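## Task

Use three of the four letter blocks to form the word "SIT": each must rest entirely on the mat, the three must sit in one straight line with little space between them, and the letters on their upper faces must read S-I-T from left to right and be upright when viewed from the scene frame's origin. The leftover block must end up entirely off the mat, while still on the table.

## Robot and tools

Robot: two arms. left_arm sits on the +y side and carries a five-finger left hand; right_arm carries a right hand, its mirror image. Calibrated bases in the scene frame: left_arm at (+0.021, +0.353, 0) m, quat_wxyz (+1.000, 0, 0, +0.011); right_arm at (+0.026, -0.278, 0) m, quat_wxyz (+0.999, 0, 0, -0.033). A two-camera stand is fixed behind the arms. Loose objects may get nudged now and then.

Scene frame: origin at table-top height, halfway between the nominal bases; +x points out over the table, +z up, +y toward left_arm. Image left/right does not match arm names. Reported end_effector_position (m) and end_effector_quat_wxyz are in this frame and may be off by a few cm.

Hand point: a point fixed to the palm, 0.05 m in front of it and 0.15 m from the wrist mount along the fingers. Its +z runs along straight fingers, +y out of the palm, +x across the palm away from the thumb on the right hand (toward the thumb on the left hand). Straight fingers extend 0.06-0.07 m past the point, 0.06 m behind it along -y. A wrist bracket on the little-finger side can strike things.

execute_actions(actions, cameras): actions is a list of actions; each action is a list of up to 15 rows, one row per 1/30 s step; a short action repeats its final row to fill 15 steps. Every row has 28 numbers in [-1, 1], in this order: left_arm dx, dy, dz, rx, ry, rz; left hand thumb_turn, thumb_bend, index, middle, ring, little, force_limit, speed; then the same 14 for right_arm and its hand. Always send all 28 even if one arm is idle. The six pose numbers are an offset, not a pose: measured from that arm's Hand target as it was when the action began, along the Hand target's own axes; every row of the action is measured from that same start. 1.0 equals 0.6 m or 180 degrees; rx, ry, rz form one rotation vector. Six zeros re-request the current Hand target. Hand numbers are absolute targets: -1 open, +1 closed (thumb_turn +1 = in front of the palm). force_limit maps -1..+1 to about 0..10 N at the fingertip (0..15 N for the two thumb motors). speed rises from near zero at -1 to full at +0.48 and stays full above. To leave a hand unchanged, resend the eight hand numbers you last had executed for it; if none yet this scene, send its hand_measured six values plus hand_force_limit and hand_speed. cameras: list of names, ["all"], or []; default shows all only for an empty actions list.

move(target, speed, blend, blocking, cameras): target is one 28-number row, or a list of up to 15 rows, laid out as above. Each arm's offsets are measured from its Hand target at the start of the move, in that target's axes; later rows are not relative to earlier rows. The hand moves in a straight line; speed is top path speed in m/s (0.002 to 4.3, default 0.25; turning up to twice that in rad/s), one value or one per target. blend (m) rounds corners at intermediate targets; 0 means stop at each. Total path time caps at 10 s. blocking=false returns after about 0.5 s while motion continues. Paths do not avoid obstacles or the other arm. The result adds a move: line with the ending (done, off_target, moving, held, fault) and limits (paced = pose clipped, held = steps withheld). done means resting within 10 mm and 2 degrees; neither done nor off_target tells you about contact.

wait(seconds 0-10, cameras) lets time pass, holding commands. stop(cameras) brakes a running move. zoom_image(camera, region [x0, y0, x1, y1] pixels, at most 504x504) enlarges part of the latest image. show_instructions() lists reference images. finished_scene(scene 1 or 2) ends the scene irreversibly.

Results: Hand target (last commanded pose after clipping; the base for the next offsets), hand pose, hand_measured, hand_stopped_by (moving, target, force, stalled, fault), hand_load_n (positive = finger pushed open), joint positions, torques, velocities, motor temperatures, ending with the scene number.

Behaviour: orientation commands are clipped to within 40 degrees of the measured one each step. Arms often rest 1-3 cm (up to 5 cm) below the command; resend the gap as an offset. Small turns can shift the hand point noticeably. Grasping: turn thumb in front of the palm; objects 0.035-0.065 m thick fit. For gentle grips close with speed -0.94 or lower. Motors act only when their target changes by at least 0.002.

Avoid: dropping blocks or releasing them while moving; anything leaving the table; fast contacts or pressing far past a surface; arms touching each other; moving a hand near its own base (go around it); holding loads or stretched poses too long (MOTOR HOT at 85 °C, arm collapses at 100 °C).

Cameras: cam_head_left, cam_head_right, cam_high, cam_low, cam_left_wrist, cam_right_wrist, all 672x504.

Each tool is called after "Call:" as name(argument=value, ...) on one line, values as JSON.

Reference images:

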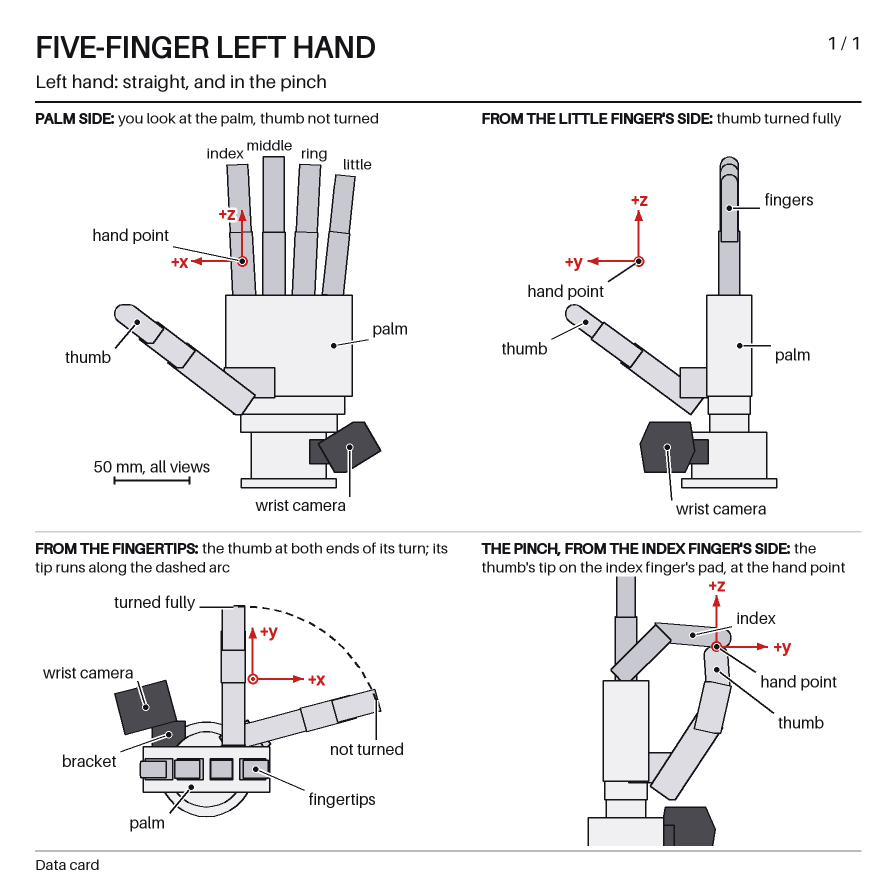

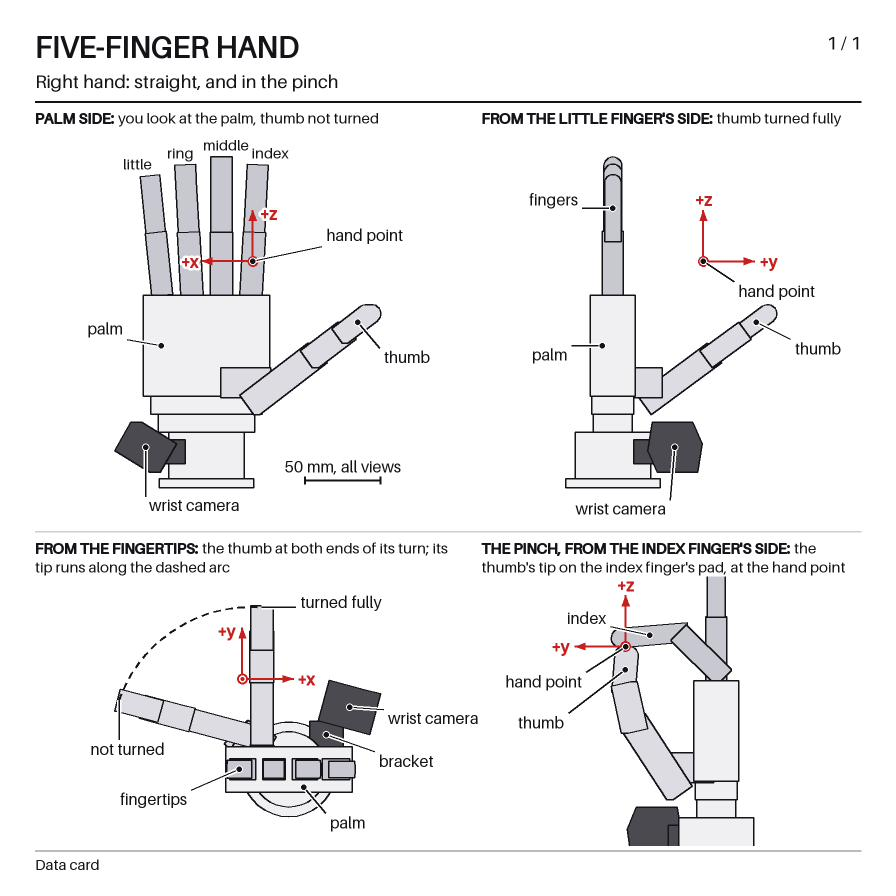

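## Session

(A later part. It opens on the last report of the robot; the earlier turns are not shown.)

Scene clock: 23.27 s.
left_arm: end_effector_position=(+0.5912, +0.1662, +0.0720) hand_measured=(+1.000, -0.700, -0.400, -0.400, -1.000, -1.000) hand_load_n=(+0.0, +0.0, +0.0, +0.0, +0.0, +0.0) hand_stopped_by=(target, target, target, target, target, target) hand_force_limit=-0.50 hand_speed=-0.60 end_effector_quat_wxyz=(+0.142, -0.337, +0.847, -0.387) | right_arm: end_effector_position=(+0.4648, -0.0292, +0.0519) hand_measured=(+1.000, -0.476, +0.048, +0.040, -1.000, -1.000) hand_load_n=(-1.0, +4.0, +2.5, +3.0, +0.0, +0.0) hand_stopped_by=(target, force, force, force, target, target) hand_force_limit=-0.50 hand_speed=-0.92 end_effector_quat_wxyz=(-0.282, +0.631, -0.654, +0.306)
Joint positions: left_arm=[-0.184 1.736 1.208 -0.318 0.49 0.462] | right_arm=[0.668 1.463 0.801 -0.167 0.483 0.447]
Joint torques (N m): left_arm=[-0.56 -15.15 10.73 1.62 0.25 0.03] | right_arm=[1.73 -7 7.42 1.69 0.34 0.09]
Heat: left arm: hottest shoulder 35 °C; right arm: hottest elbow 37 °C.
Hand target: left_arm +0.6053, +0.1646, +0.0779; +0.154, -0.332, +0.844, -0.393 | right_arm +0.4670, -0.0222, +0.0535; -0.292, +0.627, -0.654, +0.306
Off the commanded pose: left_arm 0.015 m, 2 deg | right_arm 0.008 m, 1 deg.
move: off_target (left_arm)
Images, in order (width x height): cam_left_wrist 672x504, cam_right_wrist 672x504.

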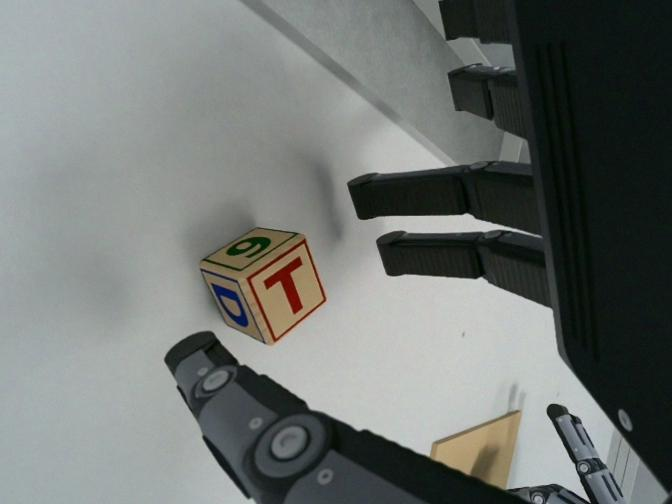

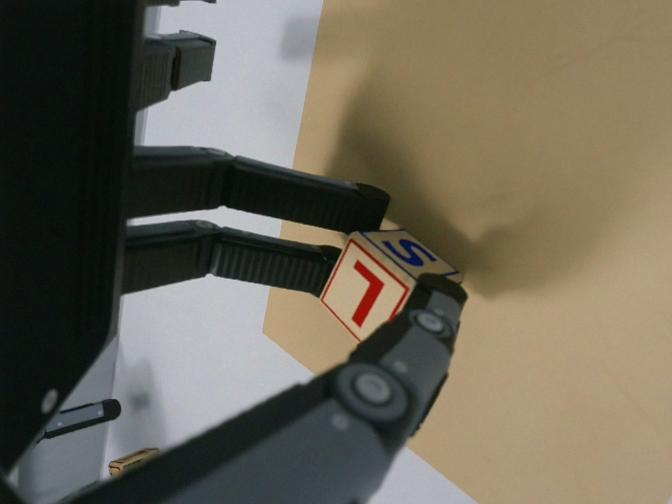

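Call:
move(target=[[0.012,0.0278,0.0105,0,0,0,1,-0.7,-0.4,-0.4,-1,-1,-0.5,-0.6,0,-0.1532,-0.1286,0,0,0,1,-0.2,0.3,0.3,-1,-1,-0.5,-0.92],[0.012,0.0278,0.0105,0,0,0,1,-0.7,-0.4,-0.4,-1,-1,-0.5,-0.6,-0.0142,-0.1195,-0.1338,0.2946,-0.1791,-0.5049,1,-0.2,0.3,0.3,-1,-1,-0.5,-0.92]], speed=[0.15,0.35], blend=[0.02,0], cameras=["cam_left_wrist","cam_right_wrist","cam_head_left"])

Scene clock: 29.50 s.
left_arm: end_effector_position=(+0.5949, +0.1661, +0.0672) hand_measured=(+1.000, -0.700, -0.400, -0.400, -1.000, -1.000) hand_load_n=(+0.0, +0.0, +0.0, +0.0, +0.0, +0.0) hand_stopped_by=(target, target, target, target, target, target) hand_force_limit=-0.50 hand_speed=-0.60 end_effector_quat_wxyz=(+0.154, -0.332, +0.844, -0.393) | right_arm: end_effector_position=(+0.4484, -0.0094, +0.1559) hand_measured=(+1.000, -0.474, +0.048, +0.040, -1.000, -1.000) hand_load_n=(+0.5, +0.0, +0.0, +0.0, -0.5, +0.0) hand_stopped_by=(target, force, force, force, target, target) hand_force_limit=-0.50 hand_speed=-0.92 end_effector_quat_wxyz=(-0.369, +0.763, +0.238, +0.475)
Joint positions: left_arm=[-0.184 1.74 1.189 -0.266 0.487 0.462] | right_arm=[0.559 1.198 0.56 0.327 -0.45 -1.352]
Joint torques (N m): left_arm=[-0.85 -15.09 8.17 1.68 0.24 0] | right_arm=[-0.38 -3.9 7.95 1.39 -0.35 -0.14]
Heat: left arm: hottest shoulder 35 °C; right arm: hottest elbow 37 °C.
Hand target: left_arm +0.5959, +0.1640, +0.0612; +0.154, -0.332, +0.844, -0.393 | right_arm +0.4519, -0.0128, +0.1602; -0.365, +0.760, +0.240, +0.481
Off the commanded pose: left_arm 0.007 m, 0 deg | right_arm 0.006 m, 1 deg.
move: done
Images, in order (width x height): cam_head_left 672x504, cam_left_wrist 672x504, cam_right_wrist 672x504.

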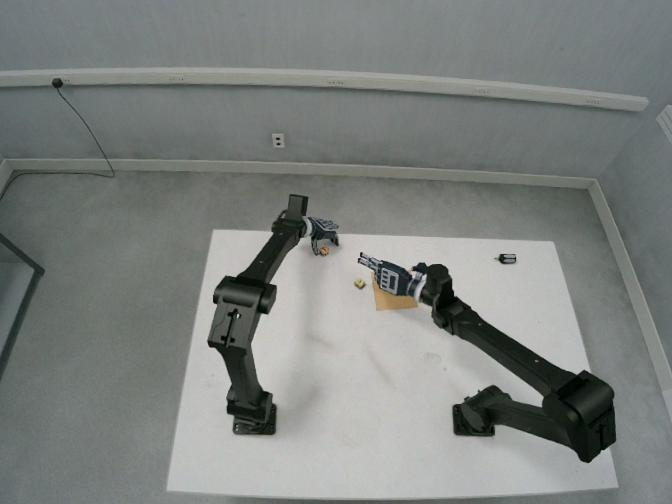

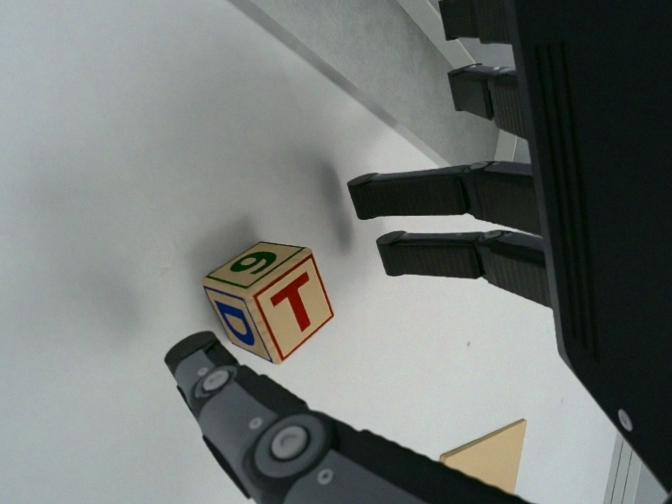

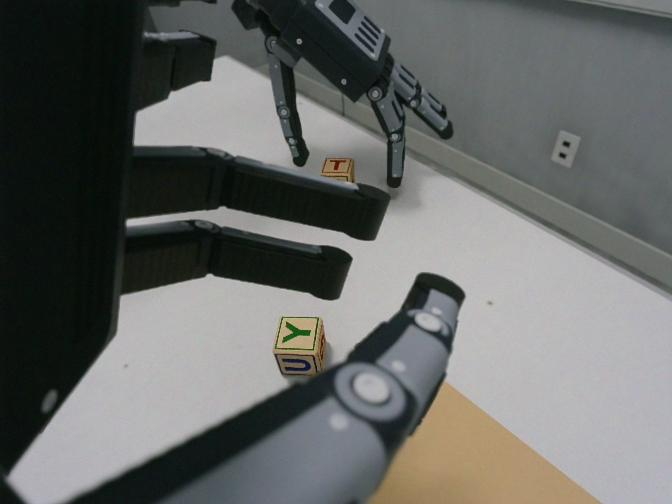

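Call:
zoom_image(camera="cam_head_left", region=[300, 230, 440, 330])

Call:
execute_actions(actions=[], cameras=["cam_high","cam_low","cam_head_right"])

Scaled by 3.600.

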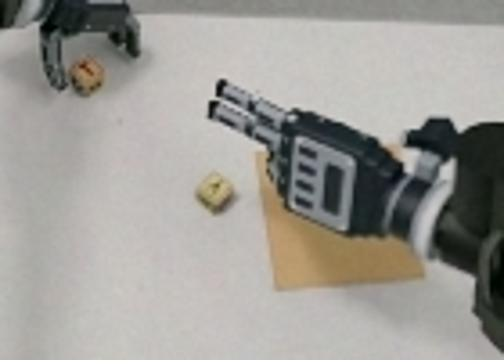

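Scene clock: 29.60 s.
left_arm: end_effector_position=(+0.5949, +0.1661, +0.0672) hand_measured=(+1.000, -0.700, -0.400, -0.400, -1.000, -1.000) hand_load_n=(+0.0, +0.0, +0.0, +0.0, +0.0, +0.0) hand_stopped_by=(target, target, target, target, target, target) hand_force_limit=-0.50 hand_speed=-0.60 end_effector_quat_wxyz=(+0.154, -0.332, +0.844, -0.393) | right_arm: end_effector_position=(+0.4484, -0.0094, +0.1559) hand_measured=(+1.000, -0.474, +0.048, +0.040, -1.000, -1.000) hand_load_n=(+0.5, +0.0, +0.0, +0.0, +0.0, +0.0) hand_stopped_by=(target, force, force, force, target, target) hand_force_limit=-0.50 hand_speed=-0.92 end_effector_quat_wxyz=(-0.369, +0.763, +0.238, +0.475)
Joint positions: left_arm=[-0.184 1.74 1.189 -0.266 0.487 0.462] | right_arm=[0.559 1.198 0.56 0.327 -0.45 -1.353]
Joint velocities: within noise
Joint torques (N m): left_arm=[-0.85 -15.15 8.16 1.66 0.25 0.01] | right_arm=[-0.5 -4.07 8.1 1.24 -0.31 -0.06]
Motor temperatures (°C): left_arm=[30 35 33 30 26 28] | right_arm=[29 30 37 28 27 28]
Heat: left arm: hottest shoulder 35 °C; right arm: hottest elbow 37 °C.
Hand target: left_arm +0.5959, +0.1640, +0.0612; +0.154, -0.332, +0.844, -0.393 | right_arm +0.4519, -0.0128, +0.1602; -0.365, +0.760, +0.240, +0.481
Off the commanded pose: left_arm 0.007 m, 0 deg | right_arm 0.006 m, 1 deg.
Images, in order (width x height): cam_head_right 672x504, cam_high 672x504, cam_low 672x504.

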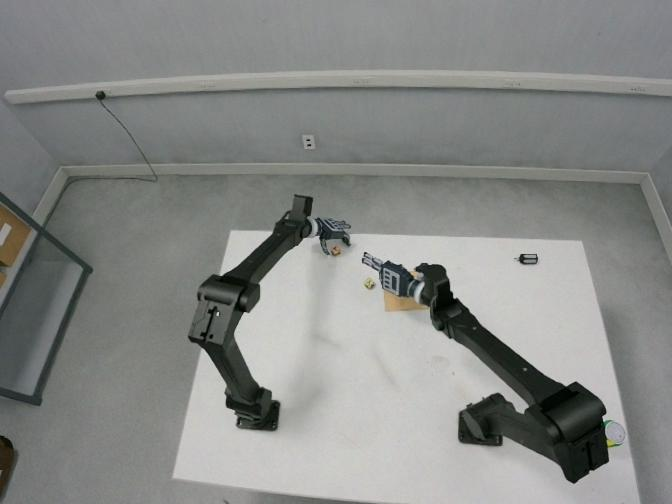

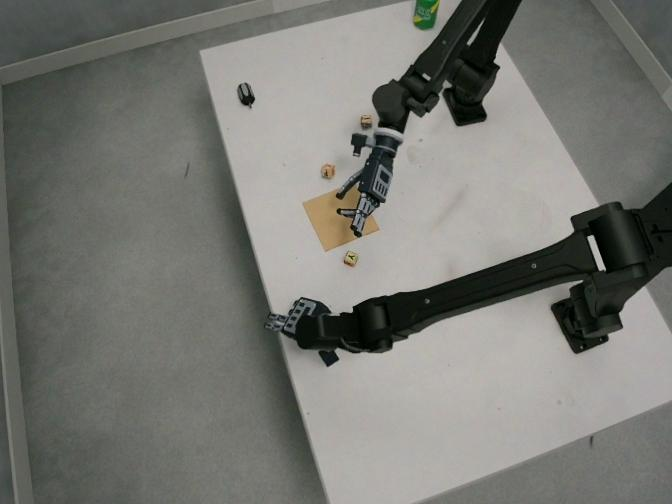

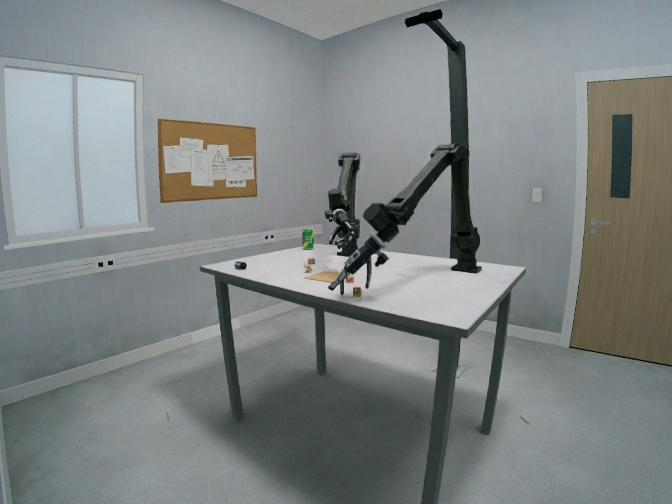

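Call:
zoom_image(camera="cam_high", region=[310, 150, 350, 190])

Call:
zoom_image(camera="cam_low", region=[295, 250, 375, 300])

Scaled by 12.600.

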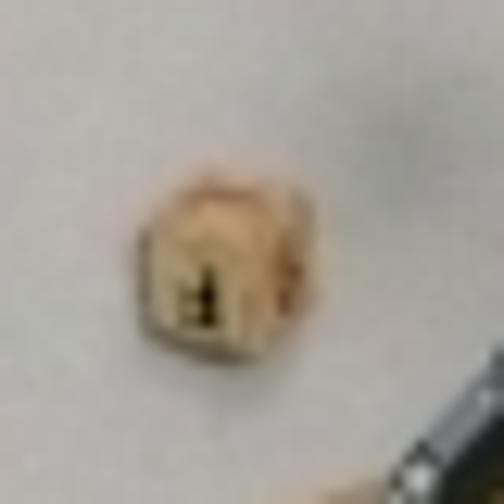

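Scaled by 6.300.

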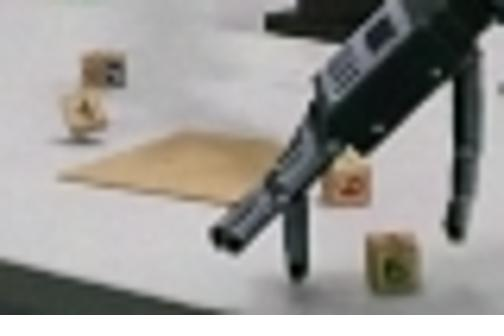

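Call:
execute_actions(actions=[], cameras=["cam_high","cam_low","cam_right_wrist","cam_head_left"])

Call:
zoom_image(camera="cam_low", region=[295, 250, 345, 290])

Call:
zoom_image(camera="cam_high", region=[300, 140, 380, 240])

Scene clock: 30.10 s.
left_arm: end_effector_position=(+0.5949, +0.1661, +0.0672) hand_measured=(+1.000, -0.700, -0.400, -0.400, -1.000, -1.000) hand_load_n=(+0.0, +0.0, +0.0, +0.0, +0.0, +0.0) hand_stopped_by=(target, target, target, target, target, target) hand_force_limit=-0.50 hand_speed=-0.60 end_effector_quat_wxyz=(+0.154, -0.332, +0.844, -0.393) | right_arm: end_effector_position=(+0.4484, -0.0094, +0.1559) hand_measured=(+1.000, -0.474, +0.048, +0.040, -1.000, -1.000) hand_load_n=(+0.0, +0.0, +0.0, +0.0, +0.0, +0.0) hand_stopped_by=(target, force, force, force, target, target) hand_force_limit=-0.50 hand_speed=-0.92 end_effector_quat_wxyz=(-0.369, +0.762, +0.238, +0.475)
Joint positions: left_arm=[-0.184 1.74 1.189 -0.266 0.487 0.462] | right_arm=[0.559 1.198 0.56 0.327 -0.45 -1.353]
Joint velocities: within noise
Joint torques (N m): left_arm=[-0.85 -15.15 8.17 1.65 0.25 0] | right_arm=[-0.38 -3.96 8.02 1.4 -0.27 -0.13]
Motor temperatures (°C): left_arm=[30 35 33 30 26 28] | right_arm=[29 30 37 28 27 28]
Heat: left arm: hottest shoulder 35 °C; right arm: hottest elbow 37 °C.
Hand target: left_arm +0.5959, +0.1640, +0.0612; +0.154, -0.332, +0.844, -0.393 | right_arm +0.4519, -0.0128, +0.1602; -0.365, +0.760, +0.240, +0.481
Off the commanded pose: left_arm 0.007 m, 0 deg | right_arm 0.006 m, 1 deg.
Images, in order (width x height): cam_head_left 672x504, cam_high 672x504, cam_low 672x504, cam_right_wrist 672x504.

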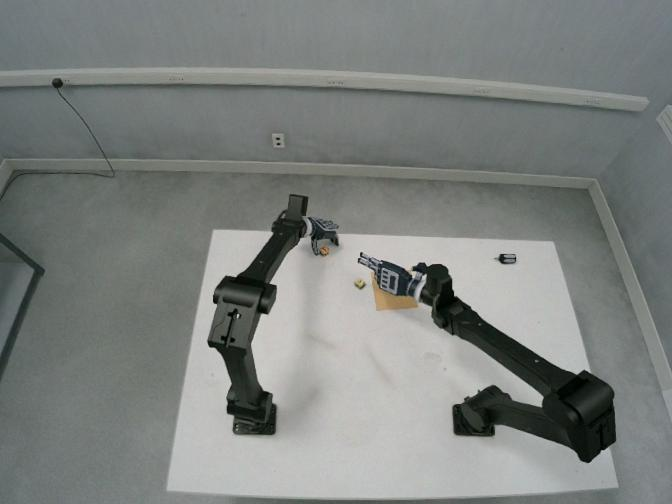

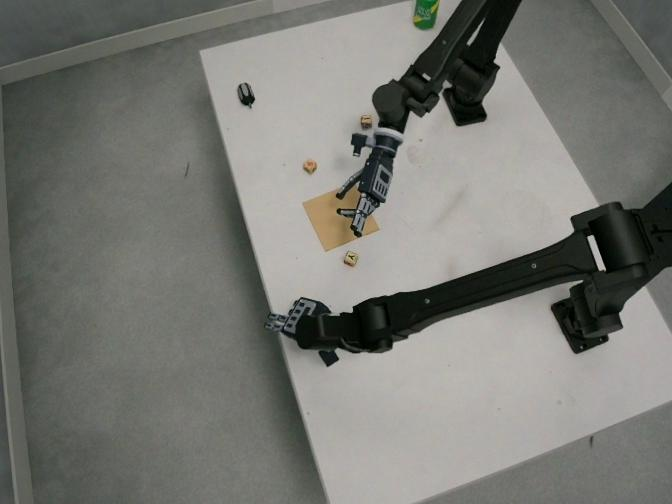

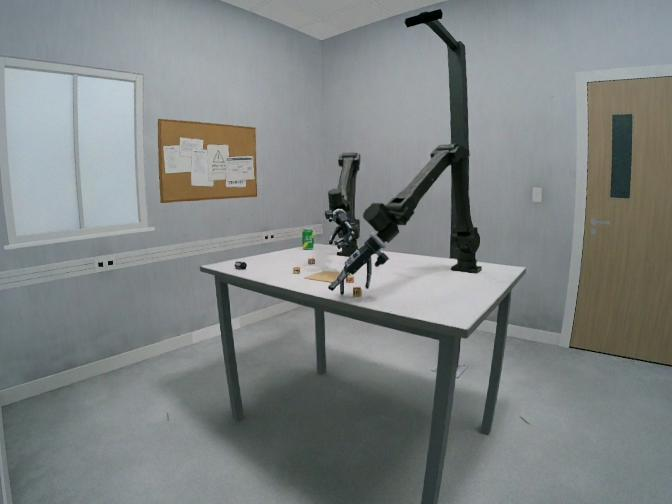

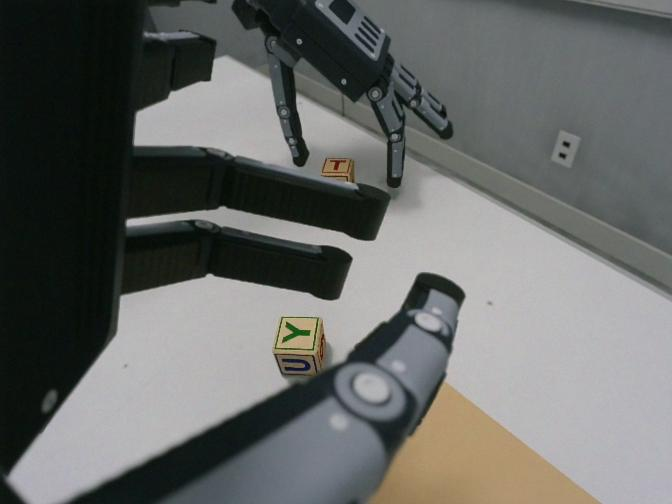

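Scaled by 10.080.

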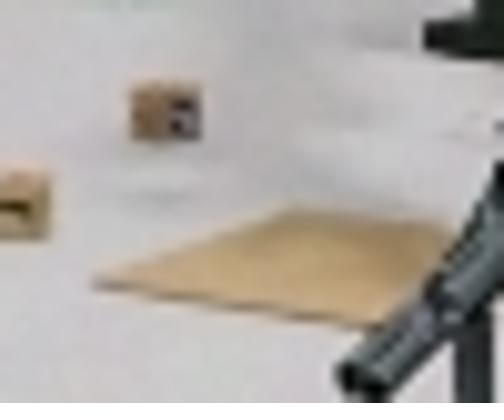

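Scaled by 5.040.

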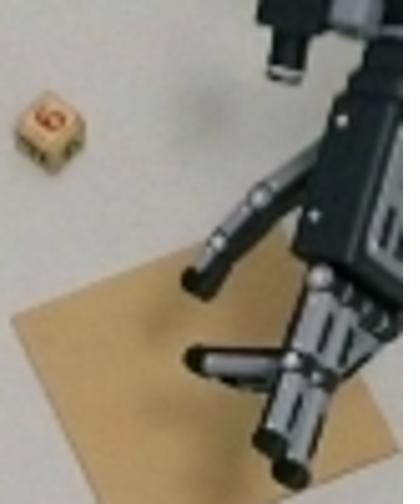

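Call:
move(target=[0.0337,0.0257,-0.0015,0,0,0,1,-0.7,-0.4,-0.4,-1,-1,-0.5,-0.6,-0.0013,0.2172,-0.2007,-0.2871,0.1665,0.5013,1,-0.7,-0.4,-0.4,-1,-1,-0.5,-0.6], speed=0.4, cameras=["cam_left_wrist","cam_right_wrist"])

Call:
zoom_image(camera="cam_left_wrist", region=[190, 190, 380, 380])

Scene clock: 35.60 s.
left_arm: end_effector_position=(+0.5830, +0.1667, +0.0545) hand_measured=(+1.000, -0.700, -0.400, -0.400, -1.000, -1.000) hand_load_n=(+0.0, +0.0, +0.0, +1.0, +0.0, +0.0) hand_stopped_by=(target, target, target, target, target, target) hand_force_limit=-0.50 hand_speed=-0.60 end_effector_quat_wxyz=(+0.163, -0.332, +0.842, -0.393) | right_arm: end_effector_position=(+0.4563, -0.1890, +0.1245) hand_measured=(+1.000, -0.700, -0.400, -0.400, -1.000, -1.000) hand_load_n=(+0.0, +0.0, +0.0, +0.0, +0.0, +0.0) hand_stopped_by=(target, target, target, target, target, target) hand_force_limit=-0.50 hand_speed=-0.60 end_effector_quat_wxyz=(-0.285, +0.654, -0.639, +0.288)
Joint positions: left_arm=[-0.19 1.725 1.123 -0.198 0.474 0.456] | right_arm=[0.246 1.149 0.735 -0.331 0.128 0.1]
Joint torques (N m): left_arm=[-1.9 -15.97 6.84 1.18 0.26 -0.08] | right_arm=[0.03 -3.43 13.27 0.59 0.04 0.13]
Heat: left arm: hottest shoulder 35 °C; right arm: hottest elbow 37 °C.
Hand target: left_arm +0.5739, +0.1581, +0.0498; +0.154, -0.332, +0.844, -0.393 | right_arm +0.4779, -0.1880, +0.1496; -0.299, +0.641, -0.641, +0.299
Off the commanded pose: left_arm 0.013 m, 1 deg | right_arm 0.033 m, 3 deg.
move: off_target (left_arm, right_arm)
Images, in order (width x height): cam_left_wrist 672x504, cam_right_wrist 672x504.

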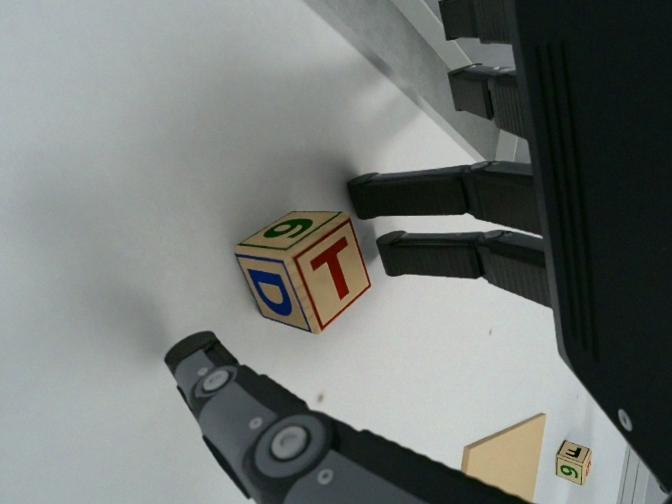

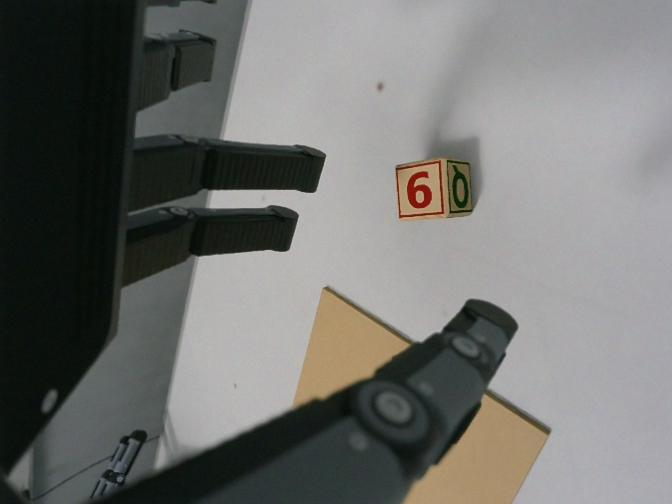

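Scaled by 2.653.

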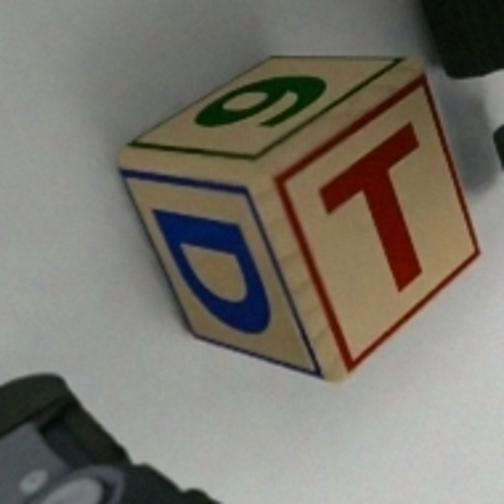

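Call:
zoom_image(camera="cam_left_wrist", region=[540, 425, 610, 500])

Call:
zoom_image(camera="cam_right_wrist", region=[380, 140, 490, 240])

Scaled by 6.720.

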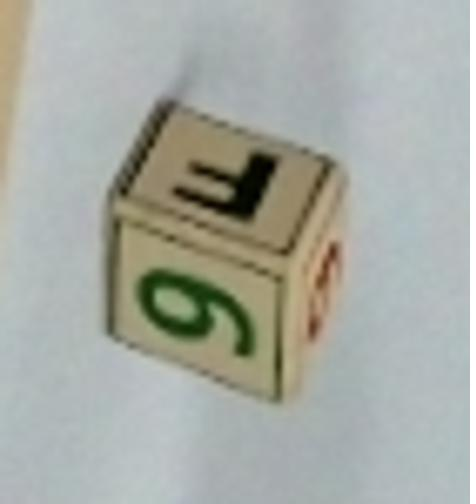

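Scaled by 4.582.

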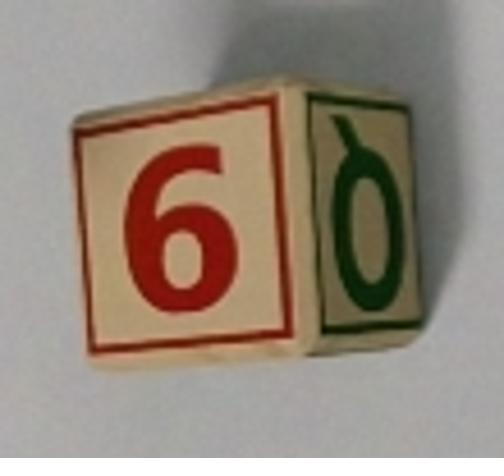

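Call:
move(target=[0.0105,-0.0048,-0.002,0,0,0,1,-0.7,-0.4,-0.4,-1,-1,-0.5,-0.6,0.02,0.0672,0.0718,0,-0.1404,-0.1179,1,-0.7,-0.4,-0.4,-1,-1,-0.5,-0.6], speed=0.2, cameras=["cam_left_wrist","cam_right_wrist"])

Call:
zoom_image(camera="cam_right_wrist", region=[330, 180, 490, 320])

Call:
zoom_image(camera="cam_left_wrist", region=[220, 190, 400, 370])

Scene clock: 40.10 s.
left_arm: end_effector_position=(+0.5782, +0.1626, +0.0551) hand_measured=(+1.000, -0.700, -0.400, -0.400, -1.000, -1.000) hand_load_n=(+0.0, +0.0, -0.5, +0.5, +0.0, +0.0) hand_stopped_by=(target, target, target, target, target, target) hand_force_limit=-0.50 hand_speed=-0.60 end_effector_quat_wxyz=(+0.162, -0.334, +0.842, -0.391) | right_arm: end_effector_position=(+0.4590, -0.1954, +0.0714) hand_measured=(+1.000, -0.700, -0.400, -0.400, -1.000, -1.000) hand_load_n=(+0.0, +0.0, +0.0, +0.0, +0.0, +0.0) hand_stopped_by=(target, target, target, target, target, target) hand_force_limit=-0.50 hand_speed=-0.60 end_effector_quat_wxyz=(-0.362, +0.801, -0.443, +0.178)
Joint positions: left_arm=[-0.2 1.715 1.114 -0.198 0.465 0.447] | right_arm=[0.057 1.339 0.746 -0.249 -0.441 -0.399]
Joint torques (N m): left_arm=[-1.96 -16.03 7.09 1.2 0.31 -0.08] | right_arm=[-0.62 -5.3 11.64 1.2 -0.5 -0.11]
Heat: left arm: hottest shoulder 35 °C; right arm: hottest elbow 38 °C.
Hand target: left_arm +0.5700, +0.1530, +0.0530; +0.155, -0.332, +0.844, -0.393 | right_arm +0.4850, -0.1999, +0.0911; -0.372, +0.796, -0.432, +0.201
Off the commanded pose: left_arm 0.013 m, 1 deg | right_arm 0.033 m, 3 deg.
move: off_target (left_arm, right_arm)
Images, in order (width x height): cam_left_wrist 672x504, cam_right_wrist 672x504.

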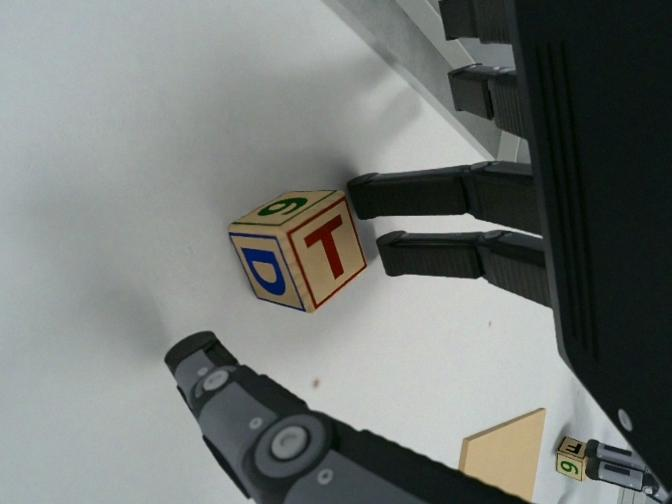

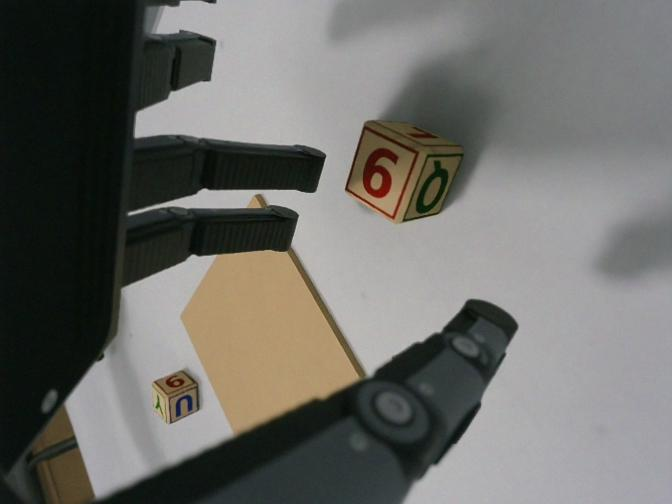

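Scaled by 3.150.

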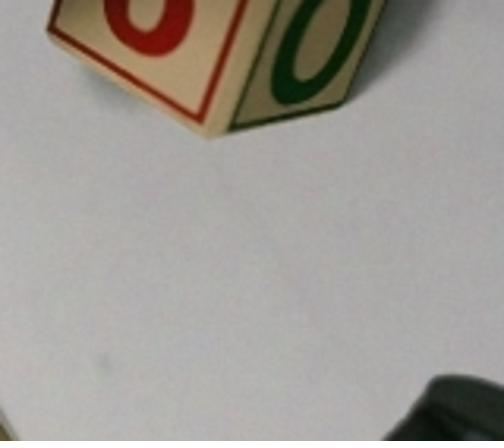

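Scaled by 2.800.

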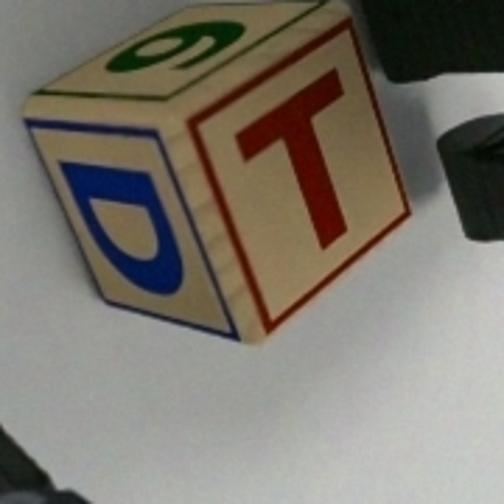

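Call:
move(target=[0,0,0,0,0,0,1,-0.2,0.3,0.3,-1,-1,-0.1,-0.92,0.0137,0.0117,0.0343,0,0,0,1,-0.7,-0.4,-0.4,-1,-1,-0.5,-0.6], speed=0.1, cameras=["cam_left_wrist","cam_right_wrist"])

Call:
zoom_image(camera="cam_right_wrist", region=[300, 130, 460, 270])

Scene clock: 44.67 s.
left_arm: end_effector_position=(+0.5724, +0.1588, +0.0513) hand_measured=(+1.000, -0.312, +0.300, +0.300, -1.000, -1.000) hand_load_n=(+0.5, +6.5, +0.0, +1.5, +0.0, +0.0) hand_stopped_by=(target, force, target, target, target, target) hand_force_limit=-0.10 hand_speed=-0.92 end_effector_quat_wxyz=(+0.156, -0.333, +0.844, -0.391) | right_arm: end_effector_position=(+0.4691, -0.1965, +0.0530) hand_measured=(+1.000, -0.700, -0.400, -0.400, -1.000, -1.000) hand_load_n=(+0.0, +0.0, +0.0, +0.0, +0.0, +0.0) hand_stopped_by=(target, target, target, target, target, target) hand_force_limit=-0.50 hand_speed=-0.60 end_effector_quat_wxyz=(-0.359, +0.802, -0.445, +0.174)
Joint positions: left_arm=[-0.208 1.715 1.104 -0.198 0.466 0.443] | right_arm=[0.054 1.406 0.756 -0.206 -0.442 -0.401]
Joint torques (N m): left_arm=[-1.32 -15.79 7.8 1.18 0.26 -0.06] | right_arm=[-0.38 -5.6 11.14 1.57 -0.54 -0.1]
Heat: left arm: hottest shoulder 35 °C; right arm: hottest elbow 38 °C.
Hand target: left_arm +0.5699, +0.1530, +0.0528; +0.154, -0.332, +0.844, -0.393 | right_arm +0.4989, -0.2007, +0.0725; -0.372, +0.796, -0.432, +0.201
Off the commanded pose: left_arm 0.007 m, 0 deg | right_arm 0.036 m, 4 deg.
move: off_target (right_arm)
Images, in order (width x height): cam_left_wrist 672x504, cam_right_wrist 672x504.

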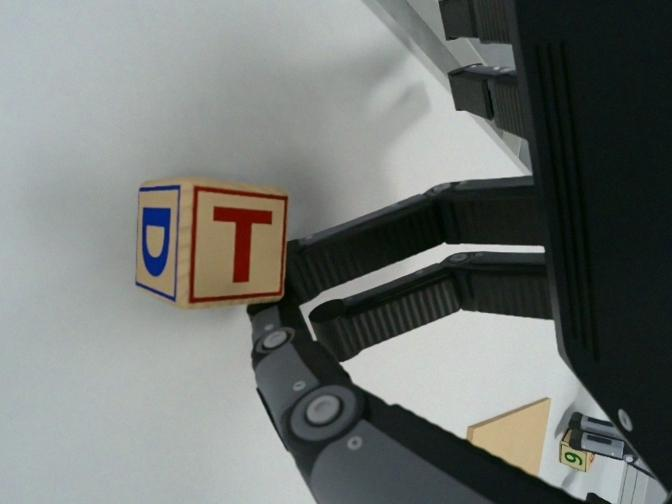

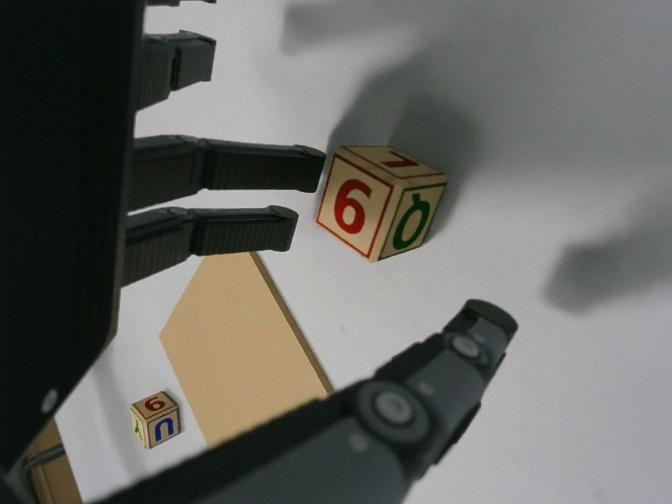

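Scaled by 3.150.

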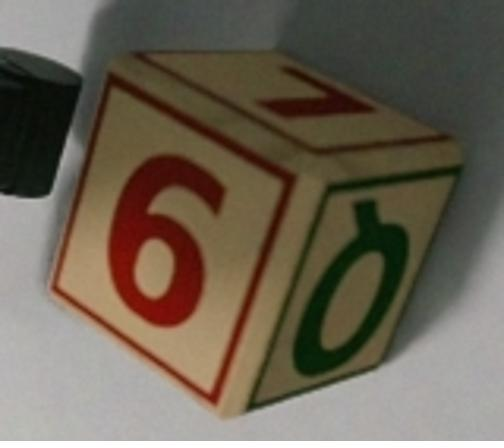

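Call:
move(target=[[0,0,0,0,0,0,1,-0.2,-0.4,-0.4,-1,-1,-0.1,-0.8,0.0202,-0.0012,0.0235,0,0,0,1,-0.7,-0.4,-0.4,-1,-1,-0.5,-0.6],[0,-0.0894,-0.075,0,0,0,1,-0.2,-0.4,-0.4,-1,-1,-0.1,-0.8,0.0202,-0.0012,0.0235,0,0,0,1,-0.7,-0.4,-0.4,-1,-1,-0.5,-0.6]], speed=0.1, cameras=["cam_left_wrist","cam_right_wrist"])

Call:
zoom_image(camera="cam_right_wrist", region=[280, 150, 440, 290])

Scene clock: 49.37 s.
left_arm: end_effector_position=(+0.5533, +0.1622, +0.0967) hand_measured=(+1.000, -0.310, -0.400, -0.400, -1.000, -1.000) hand_load_n=(+0.0, +0.0, +0.0, +0.0, +0.0, +0.0) hand_stopped_by=(target, force, target, target, target, target) hand_force_limit=-0.10 hand_speed=-0.80 end_effector_quat_wxyz=(+0.138, -0.342, +0.848, -0.380) | right_arm: end_effector_position=(+0.4858, -0.1997, +0.0471) hand_measured=(+1.000, -0.700, -0.400, -0.400, -1.000, -1.000) hand_load_n=(+0.0, +0.0, +0.0, +0.0, +0.0, +0.0) hand_stopped_by=(target, target, target, target, target, target) hand_force_limit=-0.50 hand_speed=-0.60 end_effector_quat_wxyz=(-0.361, +0.801, -0.444, +0.175)
Joint positions: left_arm=[-0.208 1.622 1.137 -0.367 0.466 0.442] | right_arm=[0.045 1.459 0.79 -0.185 -0.451 -0.407]
Joint torques (N m): left_arm=[-1.38 -15.33 13.05 0.7 0.27 -0.06] | right_arm=[-0.15 -6.18 11.14 1.65 -0.46 -0.04]
Heat: left arm: hottest shoulder 35 °C; right arm: hottest elbow 38 °C.
Hand target: left_arm +0.5700, +0.1529, +0.1230; +0.154, -0.332, +0.844, -0.393 | right_arm +0.5150, -0.2047, +0.0640; -0.372, +0.796, -0.432, +0.202
Off the commanded pose: left_arm 0.032 m, 3 deg | right_arm 0.034 m, 4 deg.
move: off_target (left_arm, right_arm)
Images, in order (width x height): cam_left_wrist 672x504, cam_right_wrist 672x504.

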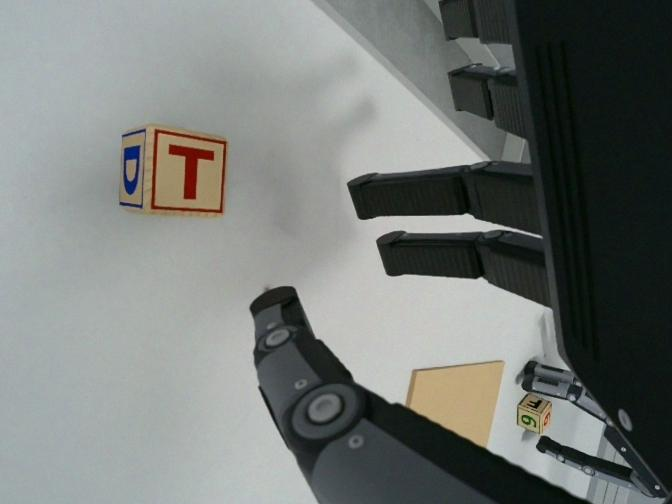

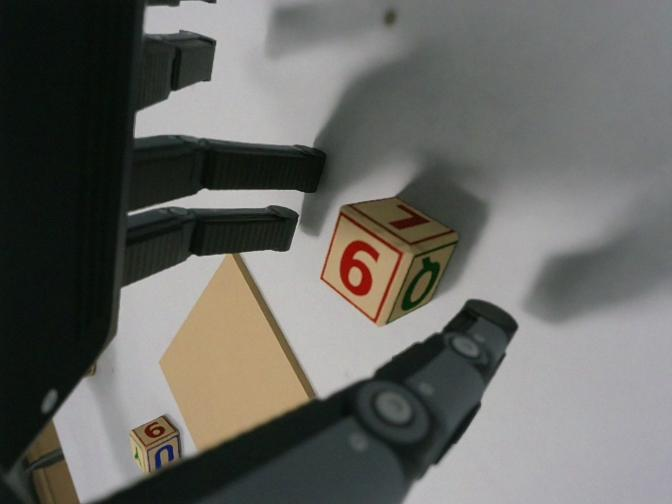

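Scaled by 3.150.

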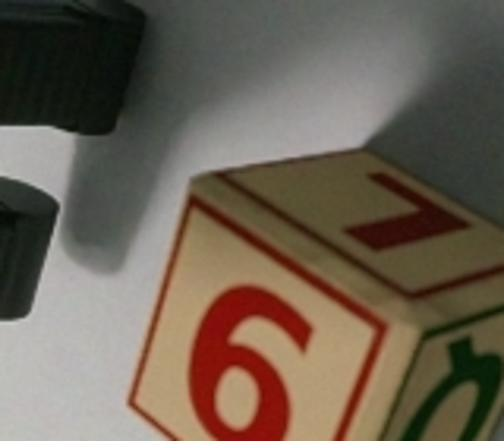

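Call:
move(target=[-0.0665,0.031,-0.0033,0,-0.2511,-0.2108,1,-0.7,-0.4,-0.4,-1,-1,-0.1,-0.6,-0.012,0.0078,0.0063,0,0,0,1,-0.7,-0.4,-0.4,-1,-1,-0.5,-0.6], speed=0.3, cameras=["cam_left_wrist","cam_right_wrist"])

Call:
zoom_image(camera="cam_right_wrist", region=[280, 180, 480, 340])

Scene clock: 52.83 s.
left_arm: end_effector_position=(+0.5845, +0.1983, +0.1049) hand_measured=(+1.000, -0.700, -0.400, -0.400, -1.000, -1.000) hand_load_n=(+0.0, +0.0, +0.0, +0.0, +0.0, +0.0) hand_stopped_by=(target, target, target, target, target, target) hand_force_limit=-0.10 hand_speed=-0.60 end_effector_quat_wxyz=(-0.329, +0.705, -0.572, +0.261) | right_arm: end_effector_position=(+0.4919, -0.2010, +0.0469) hand_measured=(+1.000, -0.700, -0.400, -0.400, -1.000, -1.000) hand_load_n=(+0.0, +0.0, +0.0, +0.0, +0.0, +0.0) hand_stopped_by=(target, target, target, target, target, target) hand_force_limit=-0.50 hand_speed=-0.60 end_effector_quat_wxyz=(-0.363, +0.799, -0.442, +0.185)
Joint positions: left_arm=[-0.341 1.56 1.067 -0.286 -0.402 -0.357] | right_arm=[0.045 1.465 0.79 -0.158 -0.444 -0.407]
Joint torques (N m): left_arm=[-1.49 -12.86 10.74 0.72 -0.37 -0.04] | right_arm=[1.03 -6.18 9.62 1.66 -0.22 0.04]
Heat: left arm: hottest shoulder 35 °C; right arm: hottest elbow 38 °C.
Hand target: left_arm +0.5900, +0.1899, +0.1099; -0.328, +0.704, -0.571, +0.266 | right_arm +0.5109, -0.1988, +0.0579; -0.371, +0.796, -0.432, +0.201
Off the commanded pose: left_arm 0.011 m, 1 deg | right_arm 0.022 m, 2 deg.
move: off_target (left_arm, right_arm)
Images, in order (width x height): cam_left_wrist 672x504, cam_right_wrist 672x504.

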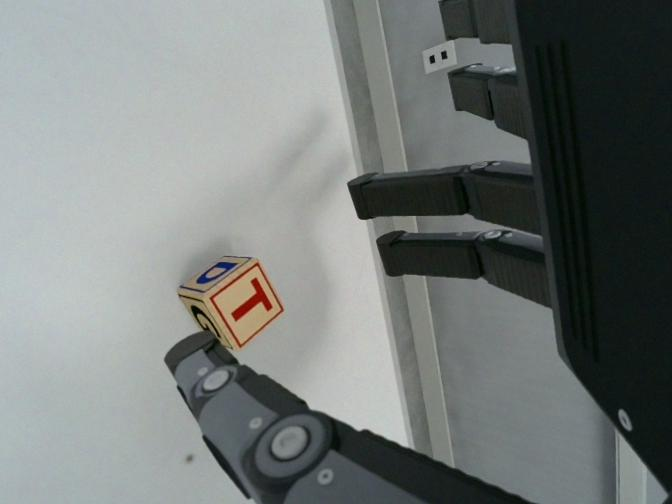

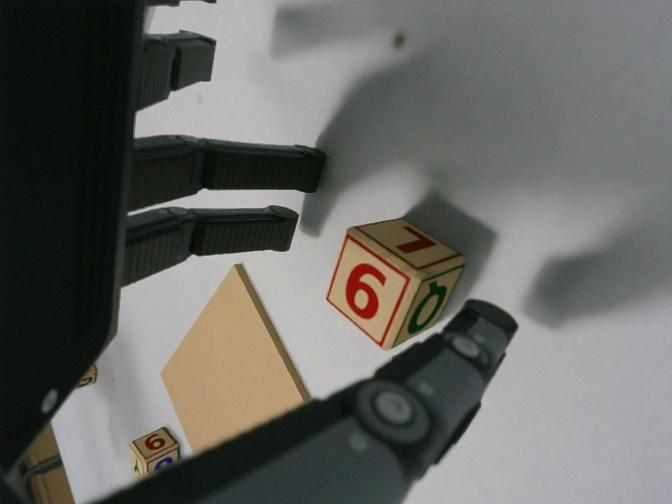

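Scaled by 2.520.

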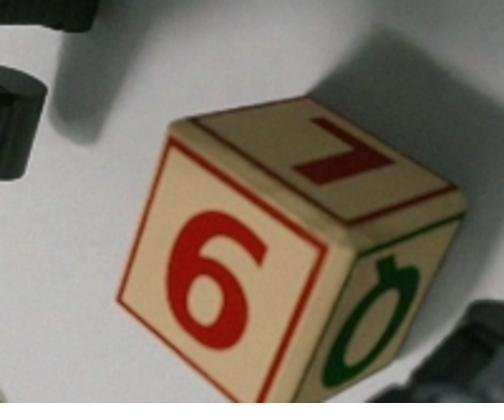

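Call:
move(target=[0.03,0.0338,0.0245,0,0,0,1,-0.7,-0.4,-0.4,-1,-1,-0.1,-0.6,-0.0398,0.0535,-0.0147,0,0,0,1,-0.7,-0.4,-0.4,-1,-1,-0.5,-0.6], speed=0.1, cameras=["cam_left_wrist","cam_right_wrist"])

Call:
zoom_image(camera="cam_right_wrist", region=[280, 150, 480, 310])

Call:
zoom_image(camera="cam_left_wrist", region=[180, 180, 380, 340])

Scene clock: 54.77 s.
left_arm: end_effector_position=(+0.5843, +0.1806, +0.0802) hand_measured=(+1.000, -0.700, -0.400, -0.400, -1.000, -1.000) hand_load_n=(+0.0, +0.0, +0.0, +0.0, +0.0, +0.0) hand_stopped_by=(target, target, target, target, target, target) hand_force_limit=-0.10 hand_speed=-0.60 end_effector_quat_wxyz=(-0.326, +0.706, -0.576, +0.254) | right_arm: end_effector_position=(+0.4810, -0.1990, +0.0430) hand_measured=(+1.000, -0.700, -0.400, -0.400, -1.000, -1.000) hand_load_n=(+0.0, +0.0, +0.0, +1.0, +0.0, -0.5) hand_stopped_by=(target, target, target, target, target, target) hand_force_limit=-0.50 hand_speed=-0.60 end_effector_quat_wxyz=(-0.372, +0.796, -0.431, +0.206)
Joint positions: left_arm=[-0.376 1.613 1.067 -0.261 -0.425 -0.383] | right_arm=[0.052 1.43 0.719 -0.071 -0.436 -0.407]
Joint torques (N m): left_arm=[-1.26 -13.45 9.7 1.69 -0.4 -0.05] | right_arm=[1.79 -6.48 5.85 1.32 -0.25 0.13]
Heat: left arm: hottest shoulder 35 °C; right arm: hottest elbow 38 °C.
Hand target: left_arm +0.5921, +0.1721, +0.0850; -0.328, +0.704, -0.571, +0.266 | right_arm +0.4749, -0.1936, +0.0391; -0.372, +0.796, -0.432, +0.201
Off the commanded pose: left_arm 0.013 m, 1 deg | right_arm 0.009 m, 1 deg.
move: off_target (left_arm)
Images, in order (width x height): cam_left_wrist 672x504, cam_right_wrist 672x504.

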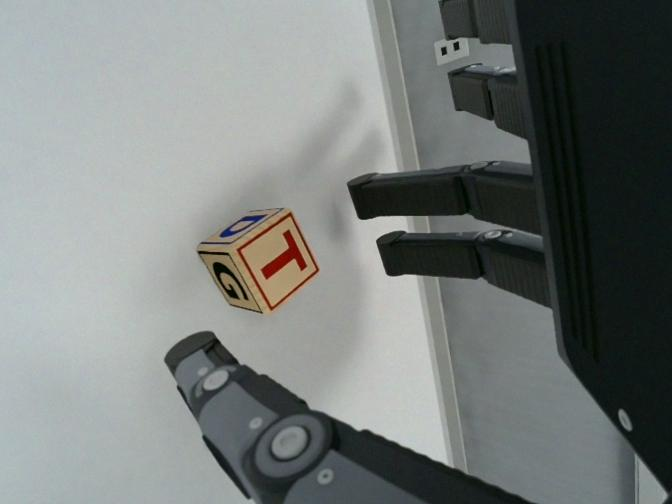

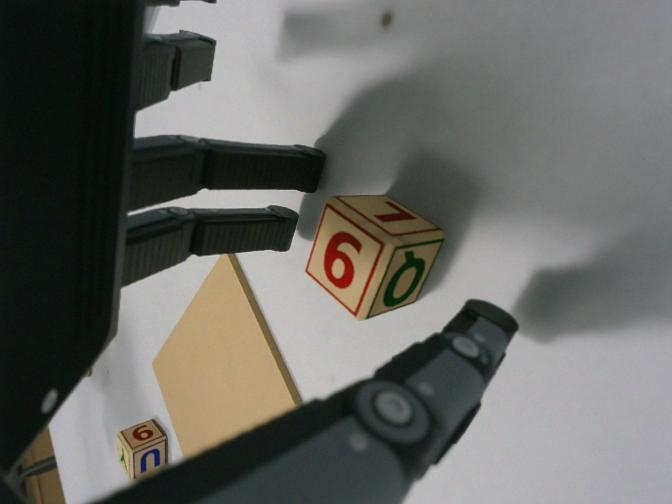

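Scaled by 2.520.

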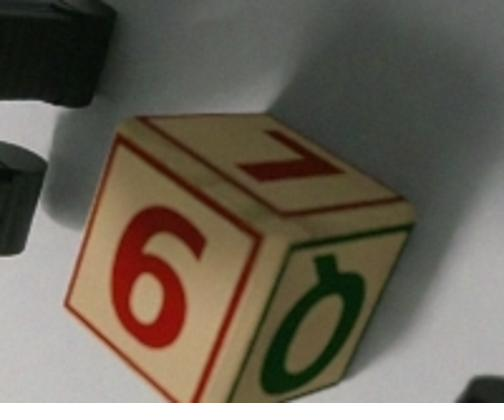

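Scaled by 2.520.

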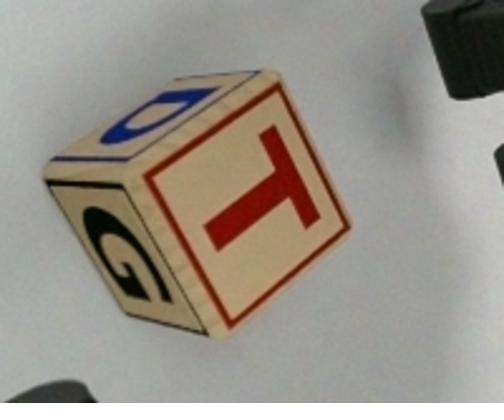

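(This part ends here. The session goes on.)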